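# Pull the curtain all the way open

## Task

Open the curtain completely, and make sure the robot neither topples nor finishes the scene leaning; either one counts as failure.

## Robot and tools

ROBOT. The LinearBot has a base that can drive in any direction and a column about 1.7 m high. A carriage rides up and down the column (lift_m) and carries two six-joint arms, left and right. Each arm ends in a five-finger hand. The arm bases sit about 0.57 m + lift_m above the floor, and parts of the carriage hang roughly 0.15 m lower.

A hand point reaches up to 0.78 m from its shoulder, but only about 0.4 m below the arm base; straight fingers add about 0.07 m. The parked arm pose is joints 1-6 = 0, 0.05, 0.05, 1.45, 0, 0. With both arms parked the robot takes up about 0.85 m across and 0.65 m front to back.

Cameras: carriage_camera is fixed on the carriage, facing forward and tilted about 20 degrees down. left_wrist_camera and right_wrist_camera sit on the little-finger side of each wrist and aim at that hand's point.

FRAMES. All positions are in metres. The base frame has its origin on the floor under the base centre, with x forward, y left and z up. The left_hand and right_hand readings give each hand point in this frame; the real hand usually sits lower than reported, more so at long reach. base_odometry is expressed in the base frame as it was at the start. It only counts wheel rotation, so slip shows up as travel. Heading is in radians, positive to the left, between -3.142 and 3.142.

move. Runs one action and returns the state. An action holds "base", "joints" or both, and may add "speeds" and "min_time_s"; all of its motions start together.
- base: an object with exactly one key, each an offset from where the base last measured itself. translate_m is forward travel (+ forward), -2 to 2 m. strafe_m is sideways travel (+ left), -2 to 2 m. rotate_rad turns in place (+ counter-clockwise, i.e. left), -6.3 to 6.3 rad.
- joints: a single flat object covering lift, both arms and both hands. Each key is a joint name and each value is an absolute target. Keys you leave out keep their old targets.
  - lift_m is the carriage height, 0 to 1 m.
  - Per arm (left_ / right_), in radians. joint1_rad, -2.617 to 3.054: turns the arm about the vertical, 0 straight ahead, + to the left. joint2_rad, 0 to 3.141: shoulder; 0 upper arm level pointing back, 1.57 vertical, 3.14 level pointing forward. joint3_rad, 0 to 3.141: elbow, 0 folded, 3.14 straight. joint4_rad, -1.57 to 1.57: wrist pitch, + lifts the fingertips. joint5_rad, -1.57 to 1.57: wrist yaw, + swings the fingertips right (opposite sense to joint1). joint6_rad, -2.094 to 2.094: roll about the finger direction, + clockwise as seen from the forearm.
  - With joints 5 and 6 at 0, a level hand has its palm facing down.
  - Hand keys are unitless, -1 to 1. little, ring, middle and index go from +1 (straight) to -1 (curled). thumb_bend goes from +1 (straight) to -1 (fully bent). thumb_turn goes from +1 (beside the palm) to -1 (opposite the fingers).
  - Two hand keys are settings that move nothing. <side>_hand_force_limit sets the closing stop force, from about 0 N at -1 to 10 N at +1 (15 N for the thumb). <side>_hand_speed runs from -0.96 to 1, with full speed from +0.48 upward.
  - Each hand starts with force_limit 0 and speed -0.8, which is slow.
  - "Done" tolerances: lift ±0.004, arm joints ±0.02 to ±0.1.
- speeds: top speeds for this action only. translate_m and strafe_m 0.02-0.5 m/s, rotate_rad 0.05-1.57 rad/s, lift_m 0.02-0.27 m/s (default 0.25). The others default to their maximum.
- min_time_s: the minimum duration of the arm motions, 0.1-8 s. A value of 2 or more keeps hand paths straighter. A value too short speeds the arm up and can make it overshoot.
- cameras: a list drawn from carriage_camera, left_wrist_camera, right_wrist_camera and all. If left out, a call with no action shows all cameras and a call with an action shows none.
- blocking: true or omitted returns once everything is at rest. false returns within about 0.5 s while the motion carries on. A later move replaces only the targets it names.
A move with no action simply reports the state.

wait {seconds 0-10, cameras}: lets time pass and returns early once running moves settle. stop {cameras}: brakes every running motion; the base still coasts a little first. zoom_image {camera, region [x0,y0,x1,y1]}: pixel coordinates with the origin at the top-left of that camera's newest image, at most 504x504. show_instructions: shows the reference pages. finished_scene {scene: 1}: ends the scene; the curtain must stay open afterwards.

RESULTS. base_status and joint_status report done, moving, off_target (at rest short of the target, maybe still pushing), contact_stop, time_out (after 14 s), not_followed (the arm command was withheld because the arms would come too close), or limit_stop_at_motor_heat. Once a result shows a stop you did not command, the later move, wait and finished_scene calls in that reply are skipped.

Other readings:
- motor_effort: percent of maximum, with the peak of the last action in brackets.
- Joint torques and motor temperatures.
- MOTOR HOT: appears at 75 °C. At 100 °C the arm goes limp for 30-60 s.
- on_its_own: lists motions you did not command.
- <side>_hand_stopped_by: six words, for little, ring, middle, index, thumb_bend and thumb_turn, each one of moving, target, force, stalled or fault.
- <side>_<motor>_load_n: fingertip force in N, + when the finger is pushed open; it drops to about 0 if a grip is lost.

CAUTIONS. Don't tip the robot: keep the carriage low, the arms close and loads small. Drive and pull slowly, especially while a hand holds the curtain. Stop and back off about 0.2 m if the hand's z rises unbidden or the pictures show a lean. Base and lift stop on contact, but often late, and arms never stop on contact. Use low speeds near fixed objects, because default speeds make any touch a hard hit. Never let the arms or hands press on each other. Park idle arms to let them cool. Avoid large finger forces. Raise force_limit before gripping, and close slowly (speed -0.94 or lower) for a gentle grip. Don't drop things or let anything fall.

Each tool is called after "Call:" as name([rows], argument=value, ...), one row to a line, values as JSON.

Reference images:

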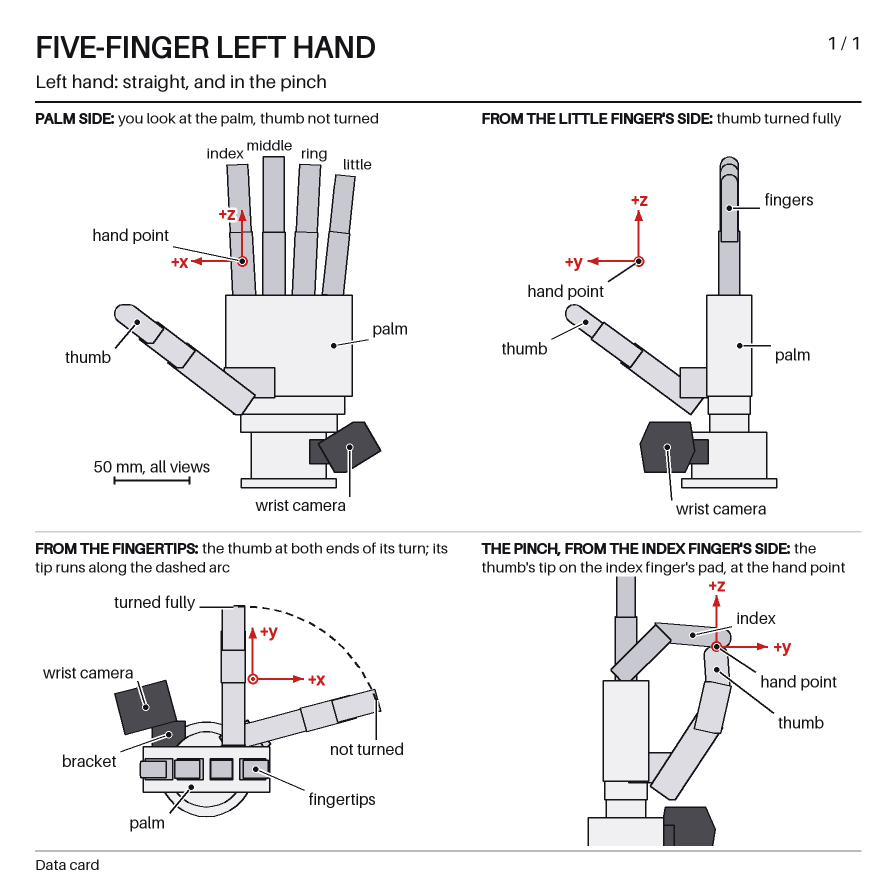

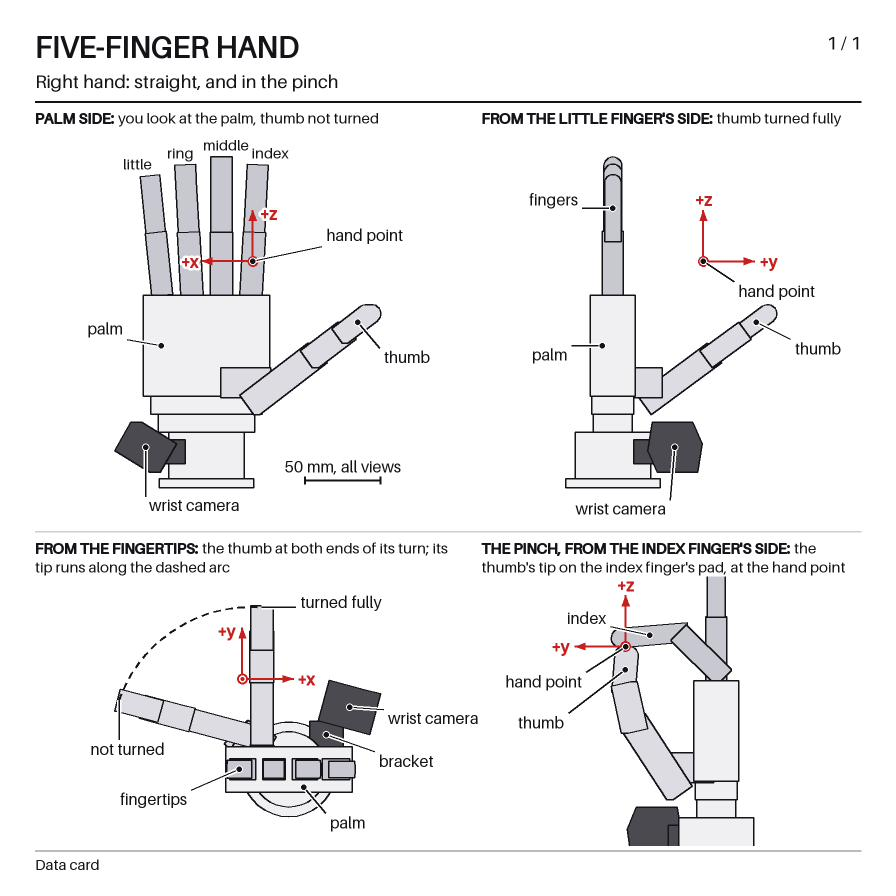

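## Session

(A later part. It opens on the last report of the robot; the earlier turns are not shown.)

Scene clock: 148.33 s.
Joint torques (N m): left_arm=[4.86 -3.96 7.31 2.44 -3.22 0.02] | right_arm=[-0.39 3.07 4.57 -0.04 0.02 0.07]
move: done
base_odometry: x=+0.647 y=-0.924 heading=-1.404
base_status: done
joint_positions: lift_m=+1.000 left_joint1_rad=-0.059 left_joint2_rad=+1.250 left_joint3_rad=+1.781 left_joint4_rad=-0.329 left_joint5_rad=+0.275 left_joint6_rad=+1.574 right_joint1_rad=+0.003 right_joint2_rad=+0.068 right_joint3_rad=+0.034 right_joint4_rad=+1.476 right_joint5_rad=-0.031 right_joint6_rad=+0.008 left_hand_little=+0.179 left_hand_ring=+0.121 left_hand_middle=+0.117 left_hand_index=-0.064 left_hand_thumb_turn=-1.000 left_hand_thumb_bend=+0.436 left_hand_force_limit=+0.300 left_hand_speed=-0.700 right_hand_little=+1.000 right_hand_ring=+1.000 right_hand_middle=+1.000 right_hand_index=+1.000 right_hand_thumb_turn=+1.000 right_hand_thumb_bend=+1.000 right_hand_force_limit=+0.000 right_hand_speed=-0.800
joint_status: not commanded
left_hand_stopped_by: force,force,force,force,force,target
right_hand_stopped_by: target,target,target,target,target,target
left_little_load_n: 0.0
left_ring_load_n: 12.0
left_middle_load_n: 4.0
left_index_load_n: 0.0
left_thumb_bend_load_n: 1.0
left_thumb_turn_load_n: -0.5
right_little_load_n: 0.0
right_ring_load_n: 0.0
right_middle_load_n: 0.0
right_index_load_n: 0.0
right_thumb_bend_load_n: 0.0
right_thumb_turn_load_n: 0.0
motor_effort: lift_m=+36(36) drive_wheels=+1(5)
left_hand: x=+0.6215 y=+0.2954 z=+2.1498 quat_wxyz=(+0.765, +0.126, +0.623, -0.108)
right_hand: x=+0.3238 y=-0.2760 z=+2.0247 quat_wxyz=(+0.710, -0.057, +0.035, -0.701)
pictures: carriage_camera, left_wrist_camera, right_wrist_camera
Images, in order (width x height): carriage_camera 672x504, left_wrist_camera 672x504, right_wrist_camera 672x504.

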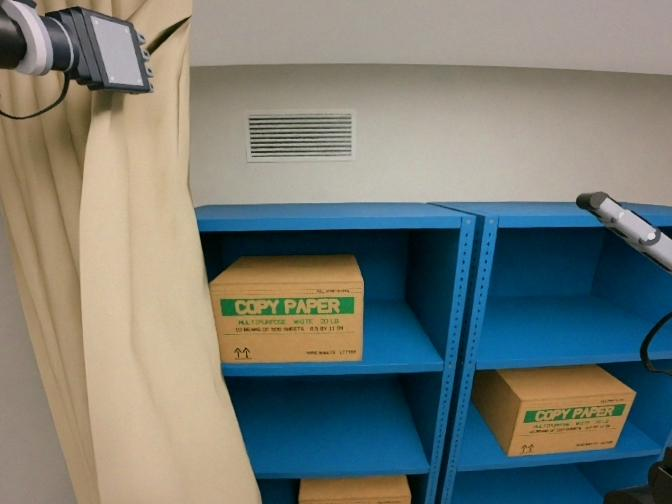

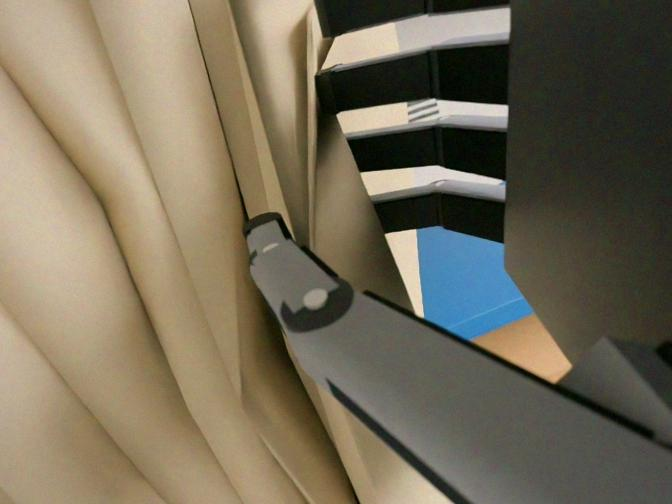

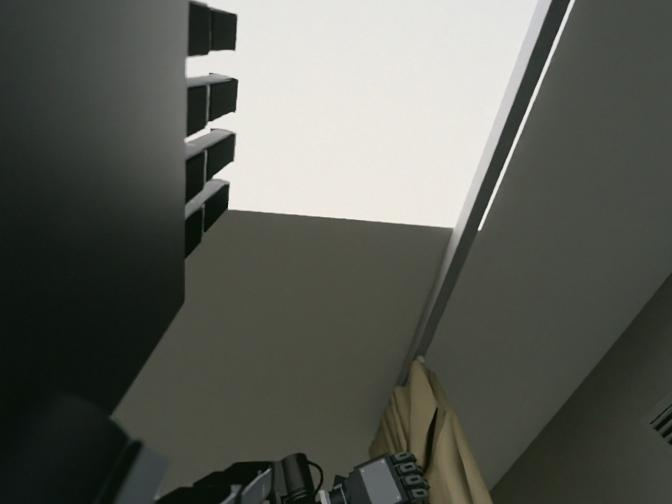

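Call:
move(base={"strafe_m": 0.1}, speeds={"strafe_m": 0.08}, cameras=["left_wrist_camera", "carriage_camera", "right_wrist_camera"])

Call:
zoom_image(camera="right_wrist_camera", region=[330, 250, 530, 450])

Scene clock: 150.80 s.
Joint torques (N m): left_arm=[6.24 -4.15 7.56 2.87 -3.38 0.23] | right_arm=[-0.31 3.07 4.55 -0.09 0.02 0.08]
move: done
base_odometry: x=+0.745 y=-0.907 heading=-1.404
base_status: done
joint_positions: lift_m=+1.000 left_joint1_rad=-0.076 left_joint2_rad=+1.251 left_joint3_rad=+1.779 left_joint4_rad=-0.376 left_joint5_rad=+0.291 left_joint6_rad=+1.555 right_joint1_rad=+0.003 right_joint2_rad=+0.068 right_joint3_rad=+0.034 right_joint4_rad=+1.476 right_joint5_rad=-0.031 right_joint6_rad=+0.008 left_hand_little=+0.179 left_hand_ring=+0.120 left_hand_middle=+0.118 left_hand_index=-0.064 left_hand_thumb_turn=-1.000 left_hand_thumb_bend=+0.436 left_hand_force_limit=+0.300 left_hand_speed=-0.700 right_hand_little=+1.000 right_hand_ring=+1.000 right_hand_middle=+1.000 right_hand_index=+1.000 right_hand_thumb_turn=+1.000 right_hand_thumb_bend=+1.000 right_hand_force_limit=+0.000 right_hand_speed=-0.800
joint_status: not commanded
left_hand_stopped_by: force,force,force,force,force,target
right_hand_stopped_by: target,target,target,target,target,target
left_little_load_n: 0.0
left_ring_load_n: 0.0
left_middle_load_n: 11.0
left_index_load_n: 0.0
left_thumb_bend_load_n: 0.0
left_thumb_turn_load_n: 0.0
right_little_load_n: 0.0
right_ring_load_n: 0.0
right_middle_load_n: 0.0
right_index_load_n: 0.0
right_thumb_bend_load_n: 0.0
right_thumb_turn_load_n: 0.0
motor_effort: lift_m=+36(36) drive_wheels=+0(8)
left_hand: x=+0.6227 y=+0.2847 z=+2.1343 quat_wxyz=(+0.745, +0.129, +0.641, -0.129)
right_hand: x=+0.3238 y=-0.2760 z=+2.0247 quat_wxyz=(+0.710, -0.057, +0.035, -0.701)
pictures: carriage_camera, left_wrist_camera, right_wrist_camera
Images, in order (width x height): carriage_camera 672x504, left_wrist_camera 672x504, right_wrist_camera 672x504.

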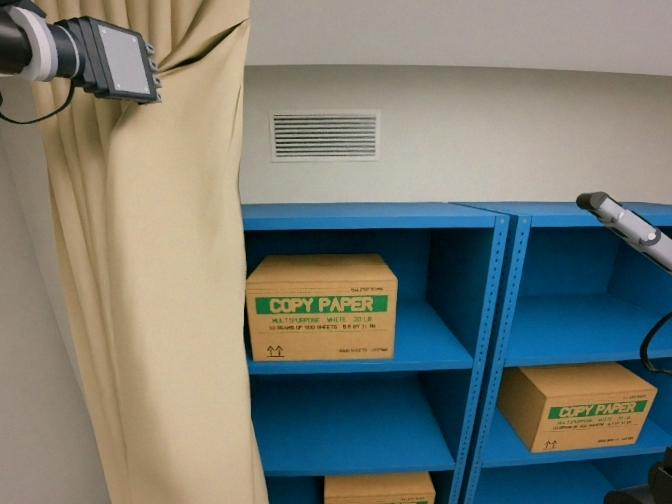

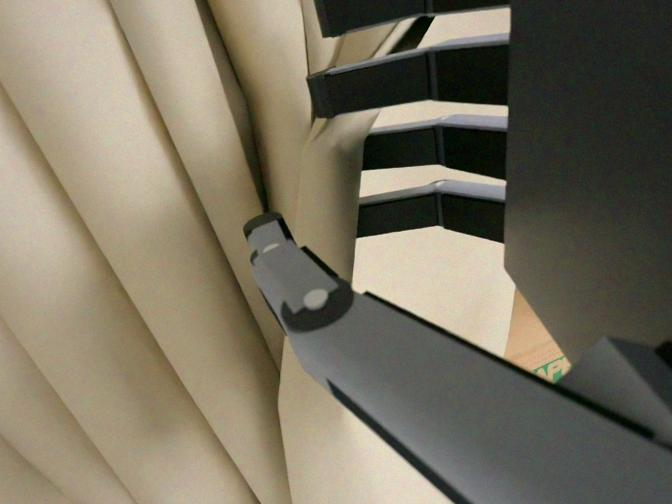

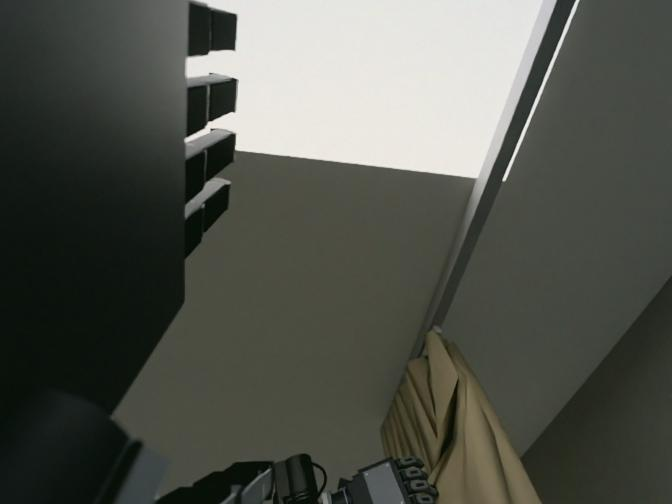

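Scaled by 2.520 from the camera's image (finer frame: 960x720).

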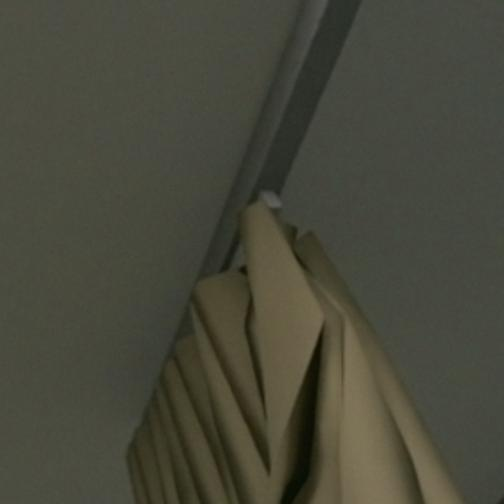

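Call:
move(base={"strafe_m": 0.1}, speeds={"strafe_m": 0.08}, cameras=["left_wrist_camera", "carriage_camera", "right_wrist_camera"])

Call:
zoom_image(camera="right_wrist_camera", region=[330, 250, 530, 450])

Scene clock: 153.33 s.
Joint torques (N m): left_arm=[9.02 -4.34 7.41 2.39 -5.49 0.31] | right_arm=[-0.47 3.07 4.55 -0.08 0.02 0.06]
move: done
base_odometry: x=+0.844 y=-0.890 heading=-1.404
base_status: done
joint_positions: lift_m=+1.000 left_joint1_rad=-0.110 left_joint2_rad=+1.254 left_joint3_rad=+1.779 left_joint4_rad=-0.328 left_joint5_rad=+0.464 left_joint6_rad=+1.547 right_joint1_rad=+0.003 right_joint2_rad=+0.068 right_joint3_rad=+0.034 right_joint4_rad=+1.476 right_joint5_rad=-0.031 right_joint6_rad=+0.008 left_hand_little=+0.179 left_hand_ring=+0.120 left_hand_middle=+0.119 left_hand_index=-0.064 left_hand_thumb_turn=-1.000 left_hand_thumb_bend=+0.436 left_hand_force_limit=+0.300 left_hand_speed=-0.700 right_hand_little=+1.000 right_hand_ring=+1.000 right_hand_middle=+1.000 right_hand_index=+1.000 right_hand_thumb_turn=+1.000 right_hand_thumb_bend=+1.000 right_hand_force_limit=+0.000 right_hand_speed=-0.800
joint_status: not commanded
left_hand_stopped_by: force,force,force,force,force,target
right_hand_stopped_by: target,target,target,target,target,target
left_little_load_n: 0.0
left_ring_load_n: 0.0
left_middle_load_n: 23.5
left_index_load_n: 1.5
left_thumb_bend_load_n: 0.0
left_thumb_turn_load_n: 0.0
right_little_load_n: 0.0
right_ring_load_n: 0.0
right_middle_load_n: 0.0
right_index_load_n: 0.0
right_thumb_bend_load_n: 0.0
right_thumb_turn_load_n: 0.0
motor_effort: lift_m=+36(36) drive_wheels=+2(8)
left_hand: x=+0.6155 y=+0.2367 z=+2.1457 quat_wxyz=(+0.741, +0.204, +0.609, -0.196)
right_hand: x=+0.3238 y=-0.2760 z=+2.0247 quat_wxyz=(+0.710, -0.057, +0.035, -0.701)
pictures: carriage_camera, left_wrist_camera, right_wrist_camera
Images, in order (width x height): carriage_camera 672x504, left_wrist_camera 672x504, right_wrist_camera 672x504.

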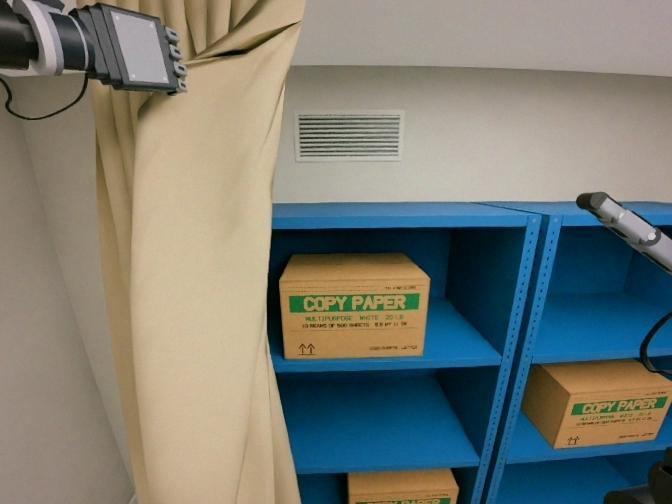

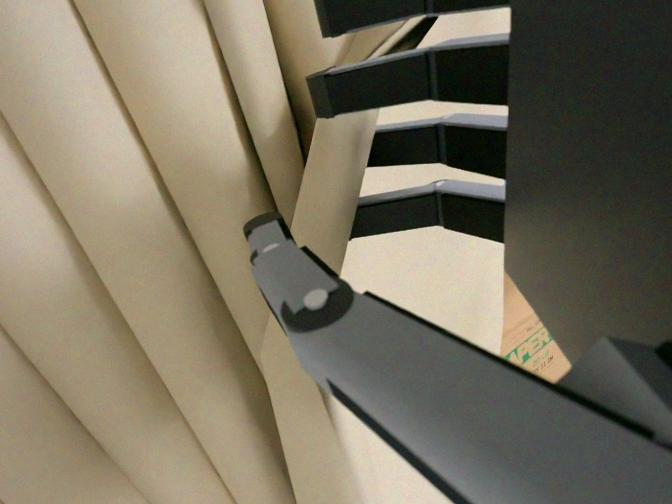

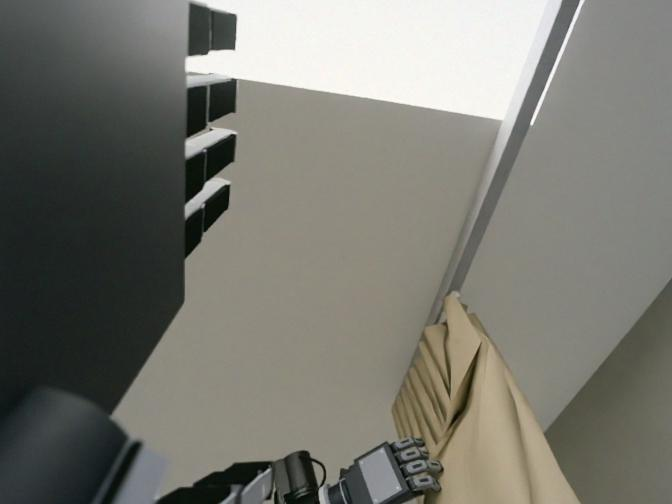

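Scaled by 2.520 from the camera's image (finer frame: 960x720).

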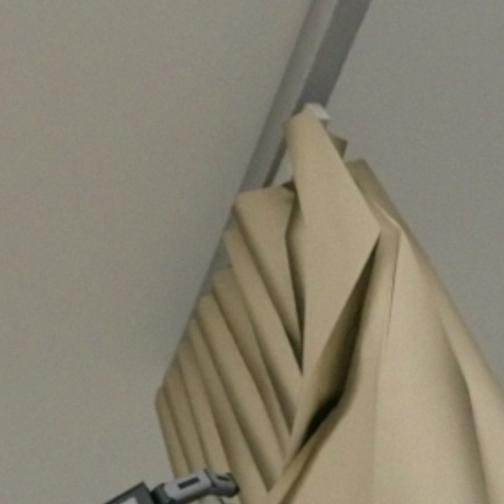

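Call:
move(base={"strafe_m": -0.12}, speeds={"strafe_m": 0.08})

Call:
move(joints={"left_hand_thumb_bend": 1, "left_hand_index": 1, "left_hand_middle": 1, "left_hand_ring": 1, "left_hand_little": 1, "left_hand_speed": -0.6}, cameras=["left_wrist_camera", "carriage_camera", "right_wrist_camera"])

Scene clock: 156.30 s.
Joint torques (N m): left_arm=[4.18 -3.36 7.45 2.87 -2.29 0.31] | right_arm=[-0.42 3.03 4.56 -0.05 0.05 0.07]
Motor temperatures (°C): left_arm=[31 37 39 49 41 30] | right_arm=[30 31 38 32 32 29]
move: done
base_odometry: x=+0.725 y=-0.910 heading=-1.404
base_status: done
joint_positions: lift_m=+1.000 left_joint1_rad=-0.051 left_joint2_rad=+1.243 left_joint3_rad=+1.779 left_joint4_rad=-0.373 left_joint5_rad=+0.197 left_joint6_rad=+1.547 right_joint1_rad=+0.003 right_joint2_rad=+0.068 right_joint3_rad=+0.034 right_joint4_rad=+1.476 right_joint5_rad=-0.031 right_joint6_rad=+0.008 left_hand_little=+0.179 left_hand_ring=+0.120 left_hand_middle=+0.118 left_hand_index=-0.064 left_hand_thumb_turn=-1.000 left_hand_thumb_bend=+0.436 left_hand_force_limit=+0.300 left_hand_speed=-0.700 right_hand_little=+1.000 right_hand_ring=+1.000 right_hand_middle=+1.000 right_hand_index=+1.000 right_hand_thumb_turn=+1.000 right_hand_thumb_bend=+1.000 right_hand_force_limit=+0.000 right_hand_speed=-0.800
joint_status: not commanded
left_hand_stopped_by: force,force,force,force,force,target
right_hand_stopped_by: target,target,target,target,target,target
left_little_load_n: 0.5
left_ring_load_n: -1.0
left_middle_load_n: 7.0
left_index_load_n: 0.0
left_thumb_bend_load_n: 0.0
left_thumb_turn_load_n: 0.5
right_little_load_n: 0.0
right_ring_load_n: 0.0
right_middle_load_n: 0.0
right_index_load_n: 0.0
right_thumb_bend_load_n: 0.0
right_thumb_turn_load_n: 0.0
motor_effort: lift_m=+36(36) drive_wheels=+0(5)
left_hand: x=+0.6196 y=+0.3137 z=+2.1377 quat_wxyz=(+0.756, +0.084, +0.643, -0.092)
right_hand: x=+0.3238 y=-0.2760 z=+2.0247 quat_wxyz=(+0.710, -0.057, +0.035, -0.701)
pictures: none

Scene clock: 157.77 s.
Joint torques (N m): left_arm=[1.63 -1.92 7.39 3.16 -1.01 0.18] | right_arm=[-0.39 3.03 4.55 -0.05 0.02 0.07]
move: done
base_odometry: x=+0.725 y=-0.910 heading=-1.404
base_status: not commanded
joint_positions: lift_m=+1.000 left_joint1_rad=-0.020 left_joint2_rad=+1.226 left_joint3_rad=+1.779 left_joint4_rad=-0.402 left_joint5_rad=+0.089 left_joint6_rad=+1.558 right_joint1_rad=+0.003 right_joint2_rad=+0.068 right_joint3_rad=+0.034 right_joint4_rad=+1.476 right_joint5_rad=-0.031 right_joint6_rad=+0.008 left_hand_little=+1.000 left_hand_ring=+1.000 left_hand_middle=+1.000 left_hand_index=+1.000 left_hand_thumb_turn=-1.000 left_hand_thumb_bend=+1.000 left_hand_force_limit=+0.300 left_hand_speed=-0.600 right_hand_little=+1.000 right_hand_ring=+1.000 right_hand_middle=+1.000 right_hand_index=+1.000 right_hand_thumb_turn=+1.000 right_hand_thumb_bend=+1.000 right_hand_force_limit=+0.000 right_hand_speed=-0.800
joint_status: all done
left_hand_stopped_by: target,target,target,target,target,target
right_hand_stopped_by: target,target,target,target,target,target
left_little_load_n: 0.0
left_ring_load_n: 0.0
left_middle_load_n: 0.0
left_index_load_n: 0.0
left_thumb_bend_load_n: 0.0
left_thumb_turn_load_n: 0.5
right_little_load_n: 0.0
right_ring_load_n: 0.0
right_middle_load_n: 0.0
right_index_load_n: 0.0
right_thumb_bend_load_n: 0.0
right_thumb_turn_load_n: 0.0
motor_effort: lift_m=+36(36) drive_wheels=+0(0)
left_hand: x=+0.6094 y=+0.3482 z=+2.1361 quat_wxyz=(+0.757, +0.036, +0.651, -0.041)
right_hand: x=+0.3238 y=-0.2760 z=+2.0247 quat_wxyz=(+0.710, -0.057, +0.035, -0.701)
pictures: carriage_camera, left_wrist_camera, right_wrist_camera
Images, in order (width x height): carriage_camera 672x504, left_wrist_camera 672x504, right_wrist_camera 672x504.

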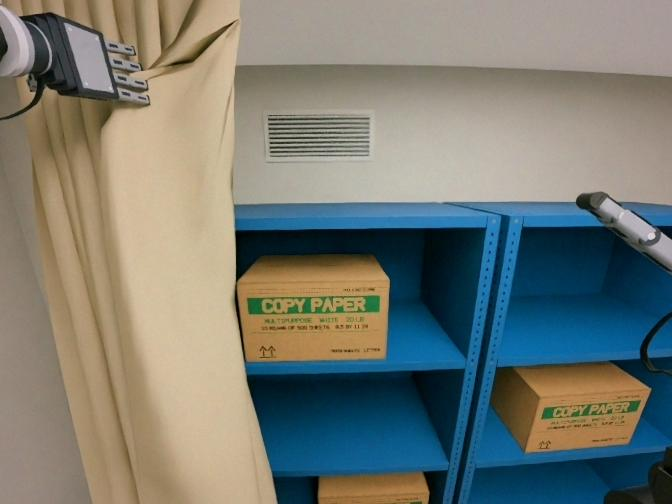

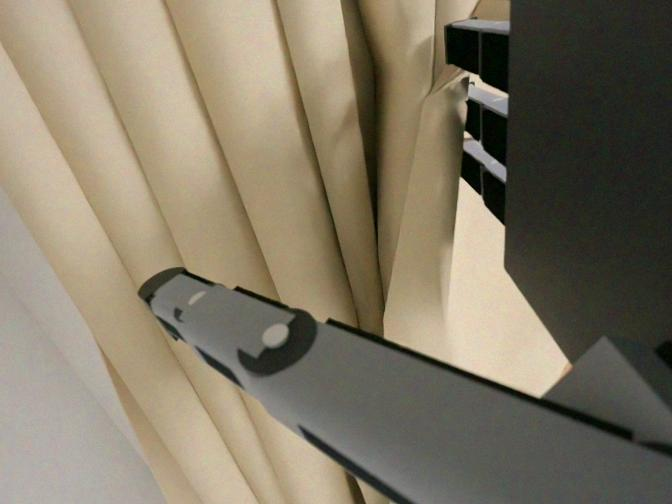

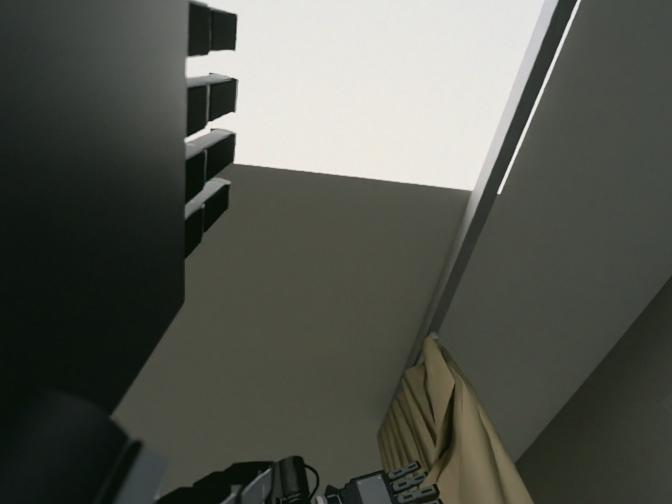

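Call:
move(base={"strafe_m": -0.22}, speeds={"strafe_m": 0.12})

Call:
move(base={"translate_m": -0.3}, speeds={"translate_m": 0.2}, cameras=["left_wrist_camera", "carriage_camera", "right_wrist_camera"])

Scene clock: 160.60 s.
Joint torques (N m): left_arm=[-0.23 -2.25 7.42 3.33 0.23 0.17] | right_arm=[-0.44 3.04 4.56 -0.07 0.02 0.08]
move: done
base_odometry: x=+0.508 y=-0.947 heading=-1.404
base_status: done
joint_positions: lift_m=+1.000 left_joint1_rad=+0.002 left_joint2_rad=+1.230 left_joint3_rad=+1.779 left_joint4_rad=-0.420 left_joint5_rad=-0.015 left_joint6_rad=+1.560 right_joint1_rad=+0.004 right_joint2_rad=+0.068 right_joint3_rad=+0.034 right_joint4_rad=+1.476 right_joint5_rad=-0.031 right_joint6_rad=+0.008 left_hand_little=+1.000 left_hand_ring=+1.000 left_hand_middle=+1.000 left_hand_index=+1.000 left_hand_thumb_turn=-1.000 left_hand_thumb_bend=+1.000 left_hand_force_limit=+0.300 left_hand_speed=-0.600 right_hand_little=+1.000 right_hand_ring=+1.000 right_hand_middle=+1.000 right_hand_index=+1.000 right_hand_thumb_turn=+1.000 right_hand_thumb_bend=+1.000 right_hand_force_limit=+0.000 right_hand_speed=-0.800
joint_status: not commanded
left_hand_stopped_by: target,target,target,target,target,target
right_hand_stopped_by: target,target,target,target,target,target
left_little_load_n: 0.0
left_ring_load_n: -2.5
left_middle_load_n: 0.0
left_index_load_n: 0.0
left_thumb_bend_load_n: 0.0
left_thumb_turn_load_n: 0.0
right_little_load_n: 0.0
right_ring_load_n: 0.0
right_middle_load_n: 0.0
right_index_load_n: 0.0
right_thumb_bend_load_n: 0.0
right_thumb_turn_load_n: 0.0
motor_effort: lift_m=+36(36) drive_wheels=-3(7)
left_hand: x=+0.6048 y=+0.3772 z=+2.1292 quat_wxyz=(+0.751, -0.010, +0.660, +0.002)
right_hand: x=+0.3238 y=-0.2759 z=+2.0247 quat_wxyz=(+0.710, -0.057, +0.035, -0.701)
pictures: none

Scene clock: 163.20 s.
Joint torques (N m): left_arm=[0.31 -1.28 7.21 1.95 -0.05 0.13] | right_arm=[-0.44 3.02 4.62 -0.03 0.03 0.07]
move: done
base_odometry: x=+0.459 y=-0.651 heading=-1.404
base_status: done
joint_positions: lift_m=+1.000 left_joint1_rad=-0.004 left_joint2_rad=+1.221 left_joint3_rad=+1.779 left_joint4_rad=-0.279 left_joint5_rad=+0.008 left_joint6_rad=+1.562 right_joint1_rad=+0.004 right_joint2_rad=+0.068 right_joint3_rad=+0.034 right_joint4_rad=+1.476 right_joint5_rad=-0.031 right_joint6_rad=+0.008 left_hand_little=+1.000 left_hand_ring=+1.000 left_hand_middle=+1.000 left_hand_index=+1.000 left_hand_thumb_turn=-1.000 left_hand_thumb_bend=+1.000 left_hand_force_limit=+0.300 left_hand_speed=-0.600 right_hand_little=+1.000 right_hand_ring=+1.000 right_hand_middle=+1.000 right_hand_index=+1.000 right_hand_thumb_turn=+1.000 right_hand_thumb_bend=+1.000 right_hand_force_limit=+0.000 right_hand_speed=-0.800
joint_status: not commanded
left_hand_stopped_by: target,target,target,target,target,target
right_hand_stopped_by: target,target,target,target,target,target
left_little_load_n: 0.0
left_ring_load_n: 0.0
left_middle_load_n: 0.0
left_index_load_n: 0.0
left_thumb_bend_load_n: 0.0
left_thumb_turn_load_n: 0.0
right_little_load_n: 0.0
right_ring_load_n: 0.0
right_middle_load_n: 0.0
right_index_load_n: -0.5
right_thumb_bend_load_n: 0.0
right_thumb_turn_load_n: 0.0
motor_effort: lift_m=+36(36) drive_wheels=-2(7)
left_hand: x=+0.5993 y=+0.3705 z=+2.1706 quat_wxyz=(+0.799, +0.002, +0.602, -0.007)
right_hand: x=+0.3238 y=-0.2759 z=+2.0247 quat_wxyz=(+0.710, -0.057, +0.035, -0.701)
pictures: carriage_camera, left_wrist_camera, right_wrist_camera
Images, in order (width x height): carriage_camera 672x504, left_wrist_camera 672x504, right_wrist_camera 672x504.

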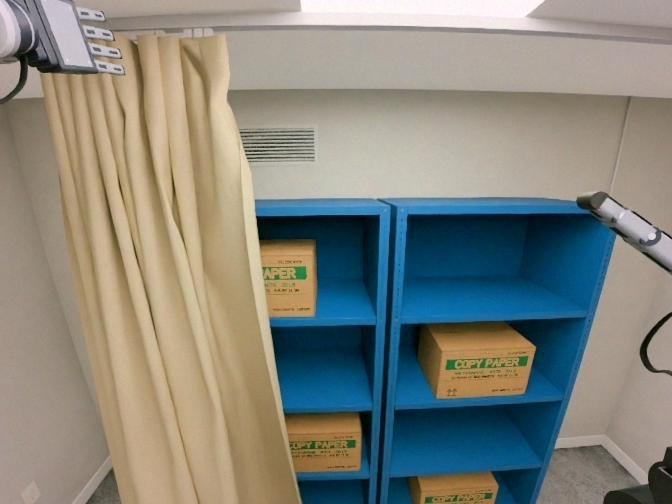

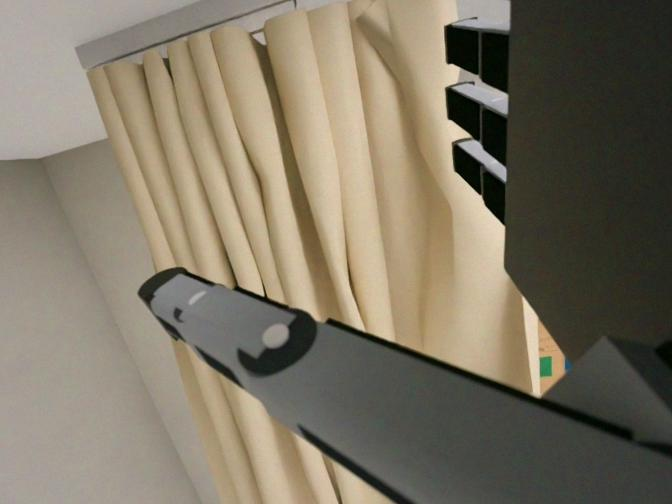

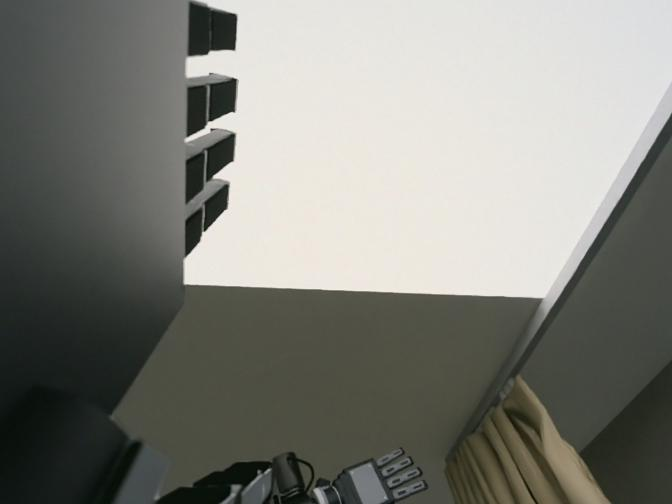

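Call:
zoom_image(camera="carriage_camera", region=[40, 0, 300, 150])

Call:
zoom_image(camera="left_wrist_camera", region=[60, 0, 510, 200])

Scaled by 1.938 from the camera's image (finer frame: 960x720).

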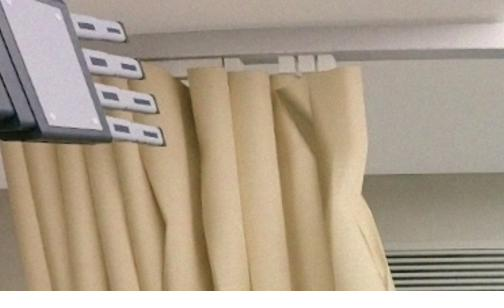

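Scaled by 1.120 from the camera's image (finer frame: 960x720).

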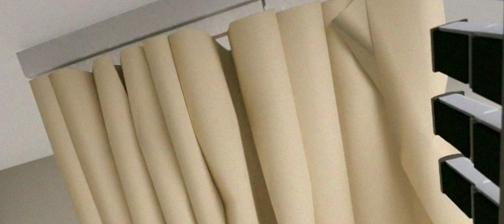

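Call:
move(base={"strafe_m": -0.33}, joints={"left_joint1_rad": 0, "left_joint2_rad": 1.9, "left_joint3_rad": 2.6, "left_joint4_rad": 0.87, "left_joint5_rad": 0, "left_joint6_rad": 1.57, "lift_m": 0.85, "left_hand_thumb_turn": 1}, speeds={"strafe_m": 0.2, "lift_m": 0.1}, min_time_s=3, cameras=["left_wrist_camera", "carriage_camera", "right_wrist_camera"])

Scene clock: 169.70 s.
Joint torques (N m): left_arm=[0.27 -3.81 4.72 -0.14 -0.03 0.1] | right_arm=[-0.39 3.03 4.53 -0.05 0.03 0.07]
move: done
base_odometry: x=+0.133 y=-0.705 heading=-1.404
base_status: done
joint_positions: lift_m=+0.850 left_joint1_rad=-0.003 left_joint2_rad=+1.891 left_joint3_rad=+2.585 left_joint4_rad=+0.852 left_joint5_rad=+0.008 left_joint6_rad=+1.563 right_joint1_rad=+0.003 right_joint2_rad=+0.068 right_joint3_rad=+0.034 right_joint4_rad=+1.476 right_joint5_rad=-0.031 right_joint6_rad=+0.008 left_hand_little=+1.000 left_hand_ring=+1.000 left_hand_middle=+1.000 left_hand_index=+1.000 left_hand_thumb_turn=+1.000 left_hand_thumb_bend=+1.000 left_hand_force_limit=+0.300 left_hand_speed=-0.600 right_hand_little=+1.000 right_hand_ring=+1.000 right_hand_middle=+1.000 right_hand_index=+1.000 right_hand_thumb_turn=+1.000 right_hand_thumb_bend=+1.000 right_hand_force_limit=+0.000 right_hand_speed=-0.800
joint_status: all done
left_hand_stopped_by: target,target,target,target,target,target
right_hand_stopped_by: target,target,target,target,target,target
left_little_load_n: 0.0
left_ring_load_n: 0.0
left_middle_load_n: 0.0
left_index_load_n: 0.0
left_thumb_bend_load_n: 0.0
left_thumb_turn_load_n: 0.0
right_little_load_n: -0.5
right_ring_load_n: 0.0
right_middle_load_n: 0.0
right_index_load_n: 0.0
right_thumb_bend_load_n: 0.0
right_thumb_turn_load_n: 0.0
motor_effort: lift_m=+35(37) drive_wheels=-3(6)
left_hand: x=+0.5172 y=+0.3711 z=+2.2696 quat_wxyz=(+1.000, +0.004, +0.012, -0.005)
right_hand: x=+0.3238 y=-0.2759 z=+1.8749 quat_wxyz=(+0.710, -0.057, +0.035, -0.701)
pictures: carriage_camera, left_wrist_camera, right_wrist_camera
Images, in order (width x height): carriage_camera 672x504, left_wrist_camera 672x504, right_wrist_camera 672x504.

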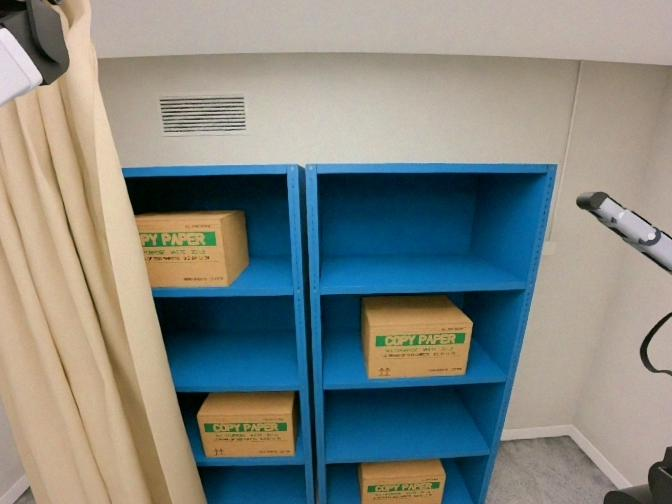

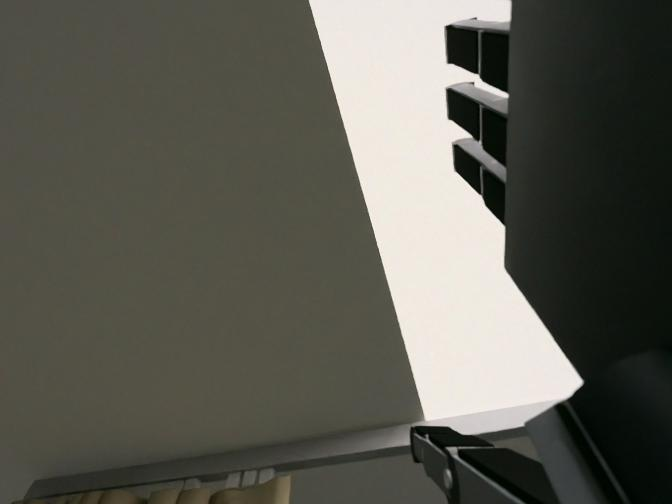

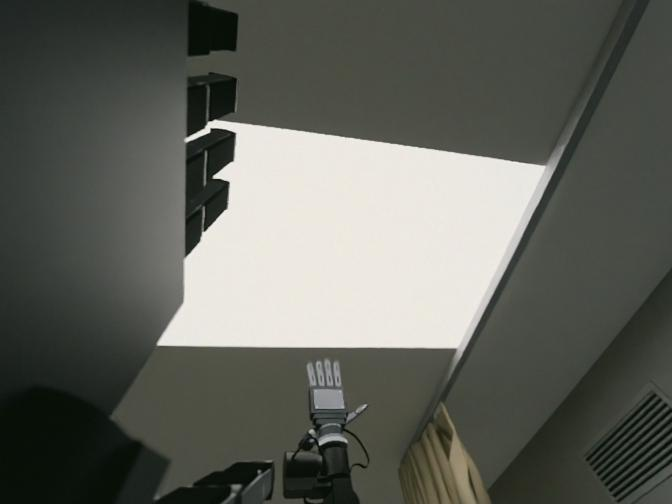

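Call:
move(base={"translate_m": 0.42}, speeds={"translate_m": 0.2}, cameras=["left_wrist_camera", "carriage_camera", "right_wrist_camera"])

Call:
zoom_image(camera="right_wrist_camera", region=[300, 180, 540, 420])

Scene clock: 173.37 s.
Joint torques (N m): left_arm=[0.23 -4.46 4.37 -0.22 -0.03 0.1] | right_arm=[-0.4 2.97 4.53 -0.03 0.03 0.07]
Motor temperatures (°C): left_arm=[30 36 38 48 36 30] | right_arm=[30 31 38 32 32 29]
move: done
base_odometry: x=+0.202 y=-1.119 heading=-1.405
base_status: done
joint_positions: lift_m=+0.850 left_joint1_rad=-0.003 left_joint2_rad=+1.899 left_joint3_rad=+2.590 left_joint4_rad=+0.863 left_joint5_rad=+0.008 left_joint6_rad=+1.563 right_joint1_rad=+0.003 right_joint2_rad=+0.068 right_joint3_rad=+0.034 right_joint4_rad=+1.476 right_joint5_rad=-0.031 right_joint6_rad=+0.008 left_hand_little=+1.000 left_hand_ring=+1.000 left_hand_middle=+1.000 left_hand_index=+1.000 left_hand_thumb_turn=+1.000 left_hand_thumb_bend=+1.000 left_hand_force_limit=+0.300 left_hand_speed=-0.600 right_hand_little=+1.000 right_hand_ring=+1.000 right_hand_middle=+1.000 right_hand_index=+1.000 right_hand_thumb_turn=+1.000 right_hand_thumb_bend=+1.000 right_hand_force_limit=+0.000 right_hand_speed=-0.800
joint_status: not commanded
left_hand_stopped_by: target,target,target,target,target,target
right_hand_stopped_by: target,target,target,target,target,target
left_little_load_n: 0.0
left_ring_load_n: 0.0
left_middle_load_n: 0.0
left_index_load_n: 0.0
left_thumb_bend_load_n: 0.0
left_thumb_turn_load_n: 0.0
right_little_load_n: 0.0
right_ring_load_n: 0.0
right_middle_load_n: 0.0
right_index_load_n: 0.0
right_thumb_bend_load_n: -0.5
right_thumb_turn_load_n: 0.0
motor_effort: lift_m=+35(36) drive_wheels=-4(7)
left_hand: x=+0.5178 y=+0.3711 z=+2.2687 quat_wxyz=(+1.000, +0.004, +0.008, -0.005)
right_hand: x=+0.3238 y=-0.2759 z=+1.8749 quat_wxyz=(+0.710, -0.057, +0.035, -0.701)
pictures: carriage_camera, left_wrist_camera, right_wrist_camera
Images, in order (width x height): carriage_camera 672x504, left_wrist_camera 672x504, right_wrist_camera 672x504.

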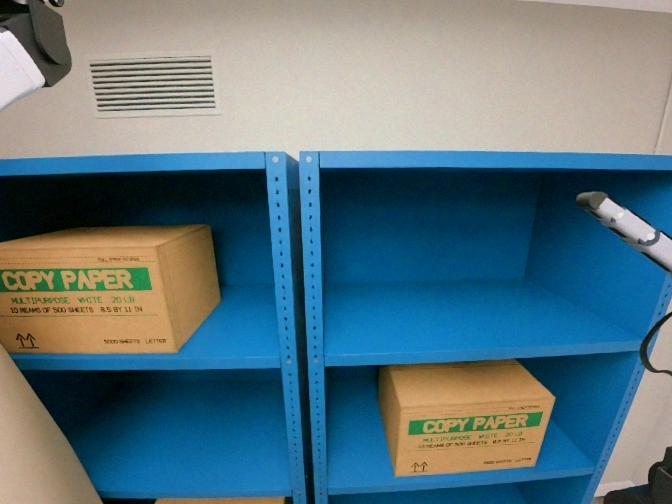

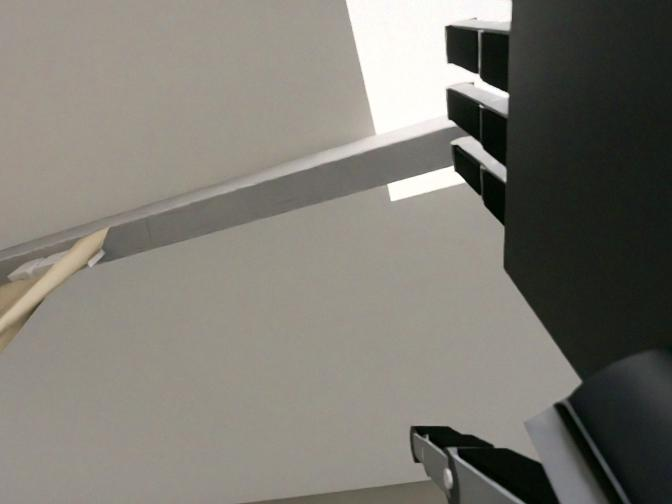

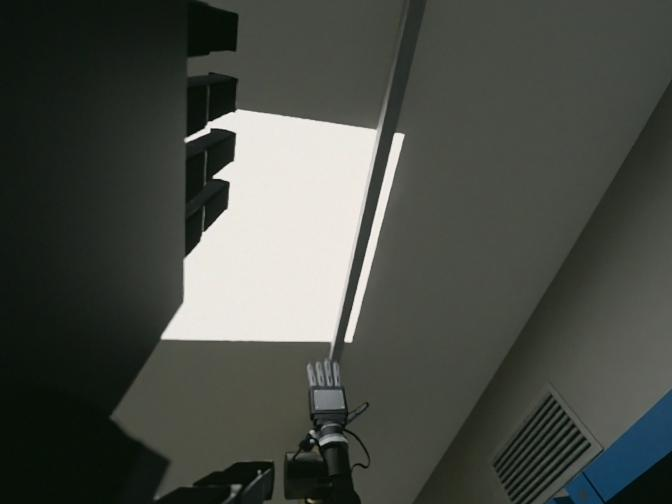

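Scaled by 2.100 from the camera's image (finer frame: 960x720).

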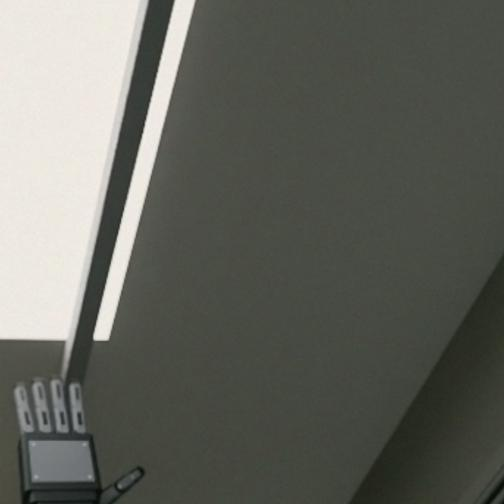

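Call:
move(base={"translate_m": 0.085}, speeds={"translate_m": 0.1})

Call:
move(base={"strafe_m": 0.2}, speeds={"strafe_m": 0.1}, cameras=["left_wrist_camera", "right_wrist_camera"])

Call:
zoom_image(camera="right_wrist_camera", region=[280, 300, 520, 504])

Scene clock: 176.27 s.
Joint torques (N m): left_arm=[0.24 -4.74 4.16 -0.27 -0.03 0.1] | right_arm=[-0.44 3.02 4.6 -0.06 0.02 0.07]
move: done
base_odometry: x=+0.216 y=-1.203 heading=-1.405
base_status: done
joint_positions: lift_m=+0.850 left_joint1_rad=-0.003 left_joint2_rad=+1.902 left_joint3_rad=+2.591 left_joint4_rad=+0.868 left_joint5_rad=+0.008 left_joint6_rad=+1.563 right_joint1_rad=+0.003 right_joint2_rad=+0.068 right_joint3_rad=+0.034 right_joint4_rad=+1.476 right_joint5_rad=-0.031 right_joint6_rad=+0.008 left_hand_little=+1.000 left_hand_ring=+1.000 left_hand_middle=+1.000 left_hand_index=+1.000 left_hand_thumb_turn=+1.000 left_hand_thumb_bend=+1.000 left_hand_force_limit=+0.300 left_hand_speed=-0.600 right_hand_little=+1.000 right_hand_ring=+1.000 right_hand_middle=+1.000 right_hand_index=+1.000 right_hand_thumb_turn=+1.000 right_hand_thumb_bend=+1.000 right_hand_force_limit=+0.000 right_hand_speed=-0.800
joint_status: not commanded
left_hand_stopped_by: target,target,target,target,target,target
right_hand_stopped_by: target,target,target,target,target,target
left_little_load_n: 0.0
left_ring_load_n: 0.0
left_middle_load_n: 0.0
left_index_load_n: 0.0
left_thumb_bend_load_n: 0.0
left_thumb_turn_load_n: 0.0
right_little_load_n: 0.5
right_ring_load_n: 0.0
right_middle_load_n: 0.0
right_index_load_n: 0.0
right_thumb_bend_load_n: 0.0
right_thumb_turn_load_n: 0.0
motor_effort: lift_m=+36(36) drive_wheels=+1(7)
left_hand: x=+0.5184 y=+0.3711 z=+2.2682 quat_wxyz=(+1.000, +0.004, +0.007, -0.005)
right_hand: x=+0.3238 y=-0.2759 z=+1.8749 quat_wxyz=(+0.710, -0.057, +0.035, -0.701)
pictures: none

Scene clock: 179.07 s.
Joint torques (N m): left_arm=[0.06 -4.75 4.18 -0.28 -0.04 0.1] | right_arm=[-0.43 3.07 4.62 -0.04 0.02 0.08]
move: done
base_odometry: x=+0.413 y=-1.171 heading=-1.405
base_status: done
joint_positions: lift_m=+0.850 left_joint1_rad=-0.003 left_joint2_rad=+1.902 left_joint3_rad=+2.591 left_joint4_rad=+0.868 left_joint5_rad=+0.009 left_joint6_rad=+1.563 right_joint1_rad=+0.003 right_joint2_rad=+0.068 right_joint3_rad=+0.034 right_joint4_rad=+1.476 right_joint5_rad=-0.031 right_joint6_rad=+0.008 left_hand_little=+1.000 left_hand_ring=+1.000 left_hand_middle=+1.000 left_hand_index=+1.000 left_hand_thumb_turn=+1.000 left_hand_thumb_bend=+1.000 left_hand_force_limit=+0.300 left_hand_speed=-0.600 right_hand_little=+1.000 right_hand_ring=+1.000 right_hand_middle=+1.000 right_hand_index=+1.000 right_hand_thumb_turn=+1.000 right_hand_thumb_bend=+1.000 right_hand_force_limit=+0.000 right_hand_speed=-0.800
joint_status: not commanded
left_hand_stopped_by: target,target,target,target,target,target
right_hand_stopped_by: target,target,target,target,target,target
left_little_load_n: 0.0
left_ring_load_n: 0.0
left_middle_load_n: 0.0
left_index_load_n: 0.0
left_thumb_bend_load_n: 0.0
left_thumb_turn_load_n: 0.0
right_little_load_n: 0.0
right_ring_load_n: 0.0
right_middle_load_n: 0.0
right_index_load_n: 0.0
right_thumb_bend_load_n: -0.5
right_thumb_turn_load_n: -0.5
motor_effort: lift_m=+35(36) drive_wheels=-2(6)
left_hand: x=+0.5182 y=+0.3711 z=+2.2682 quat_wxyz=(+1.000, +0.004, +0.007, -0.005)
right_hand: x=+0.3238 y=-0.2760 z=+1.8749 quat_wxyz=(+0.710, -0.057, +0.035, -0.701)
Images, in order (width x height): left_wrist_camera 672x504, right_wrist_camera 672x504.

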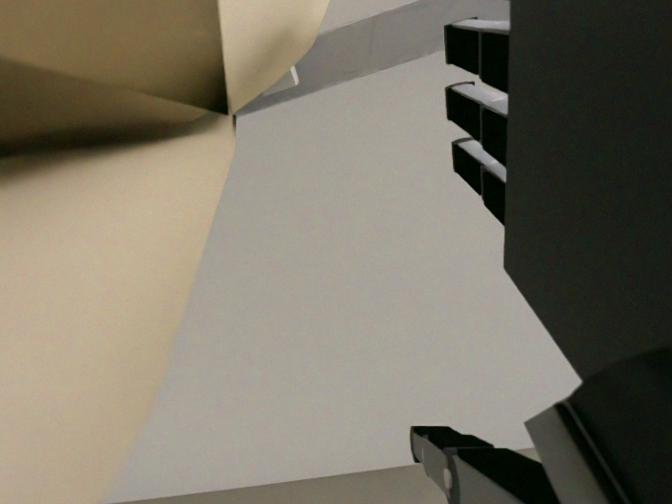

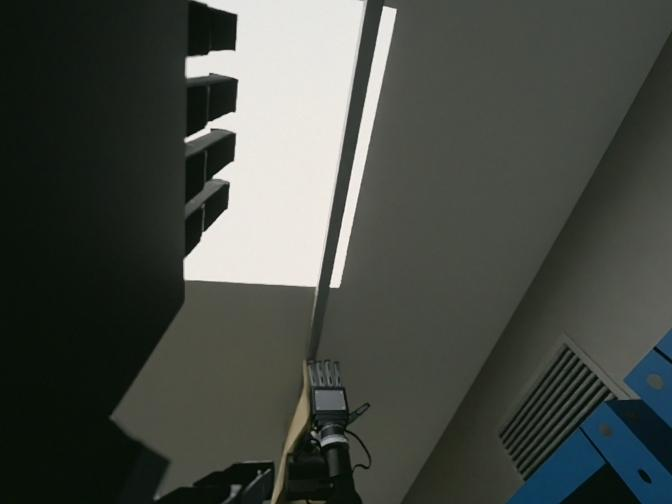

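Scaled by 2.100 from the camera's image (finer frame: 960x720).

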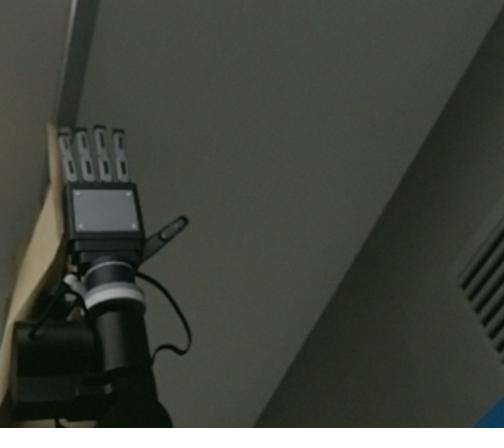

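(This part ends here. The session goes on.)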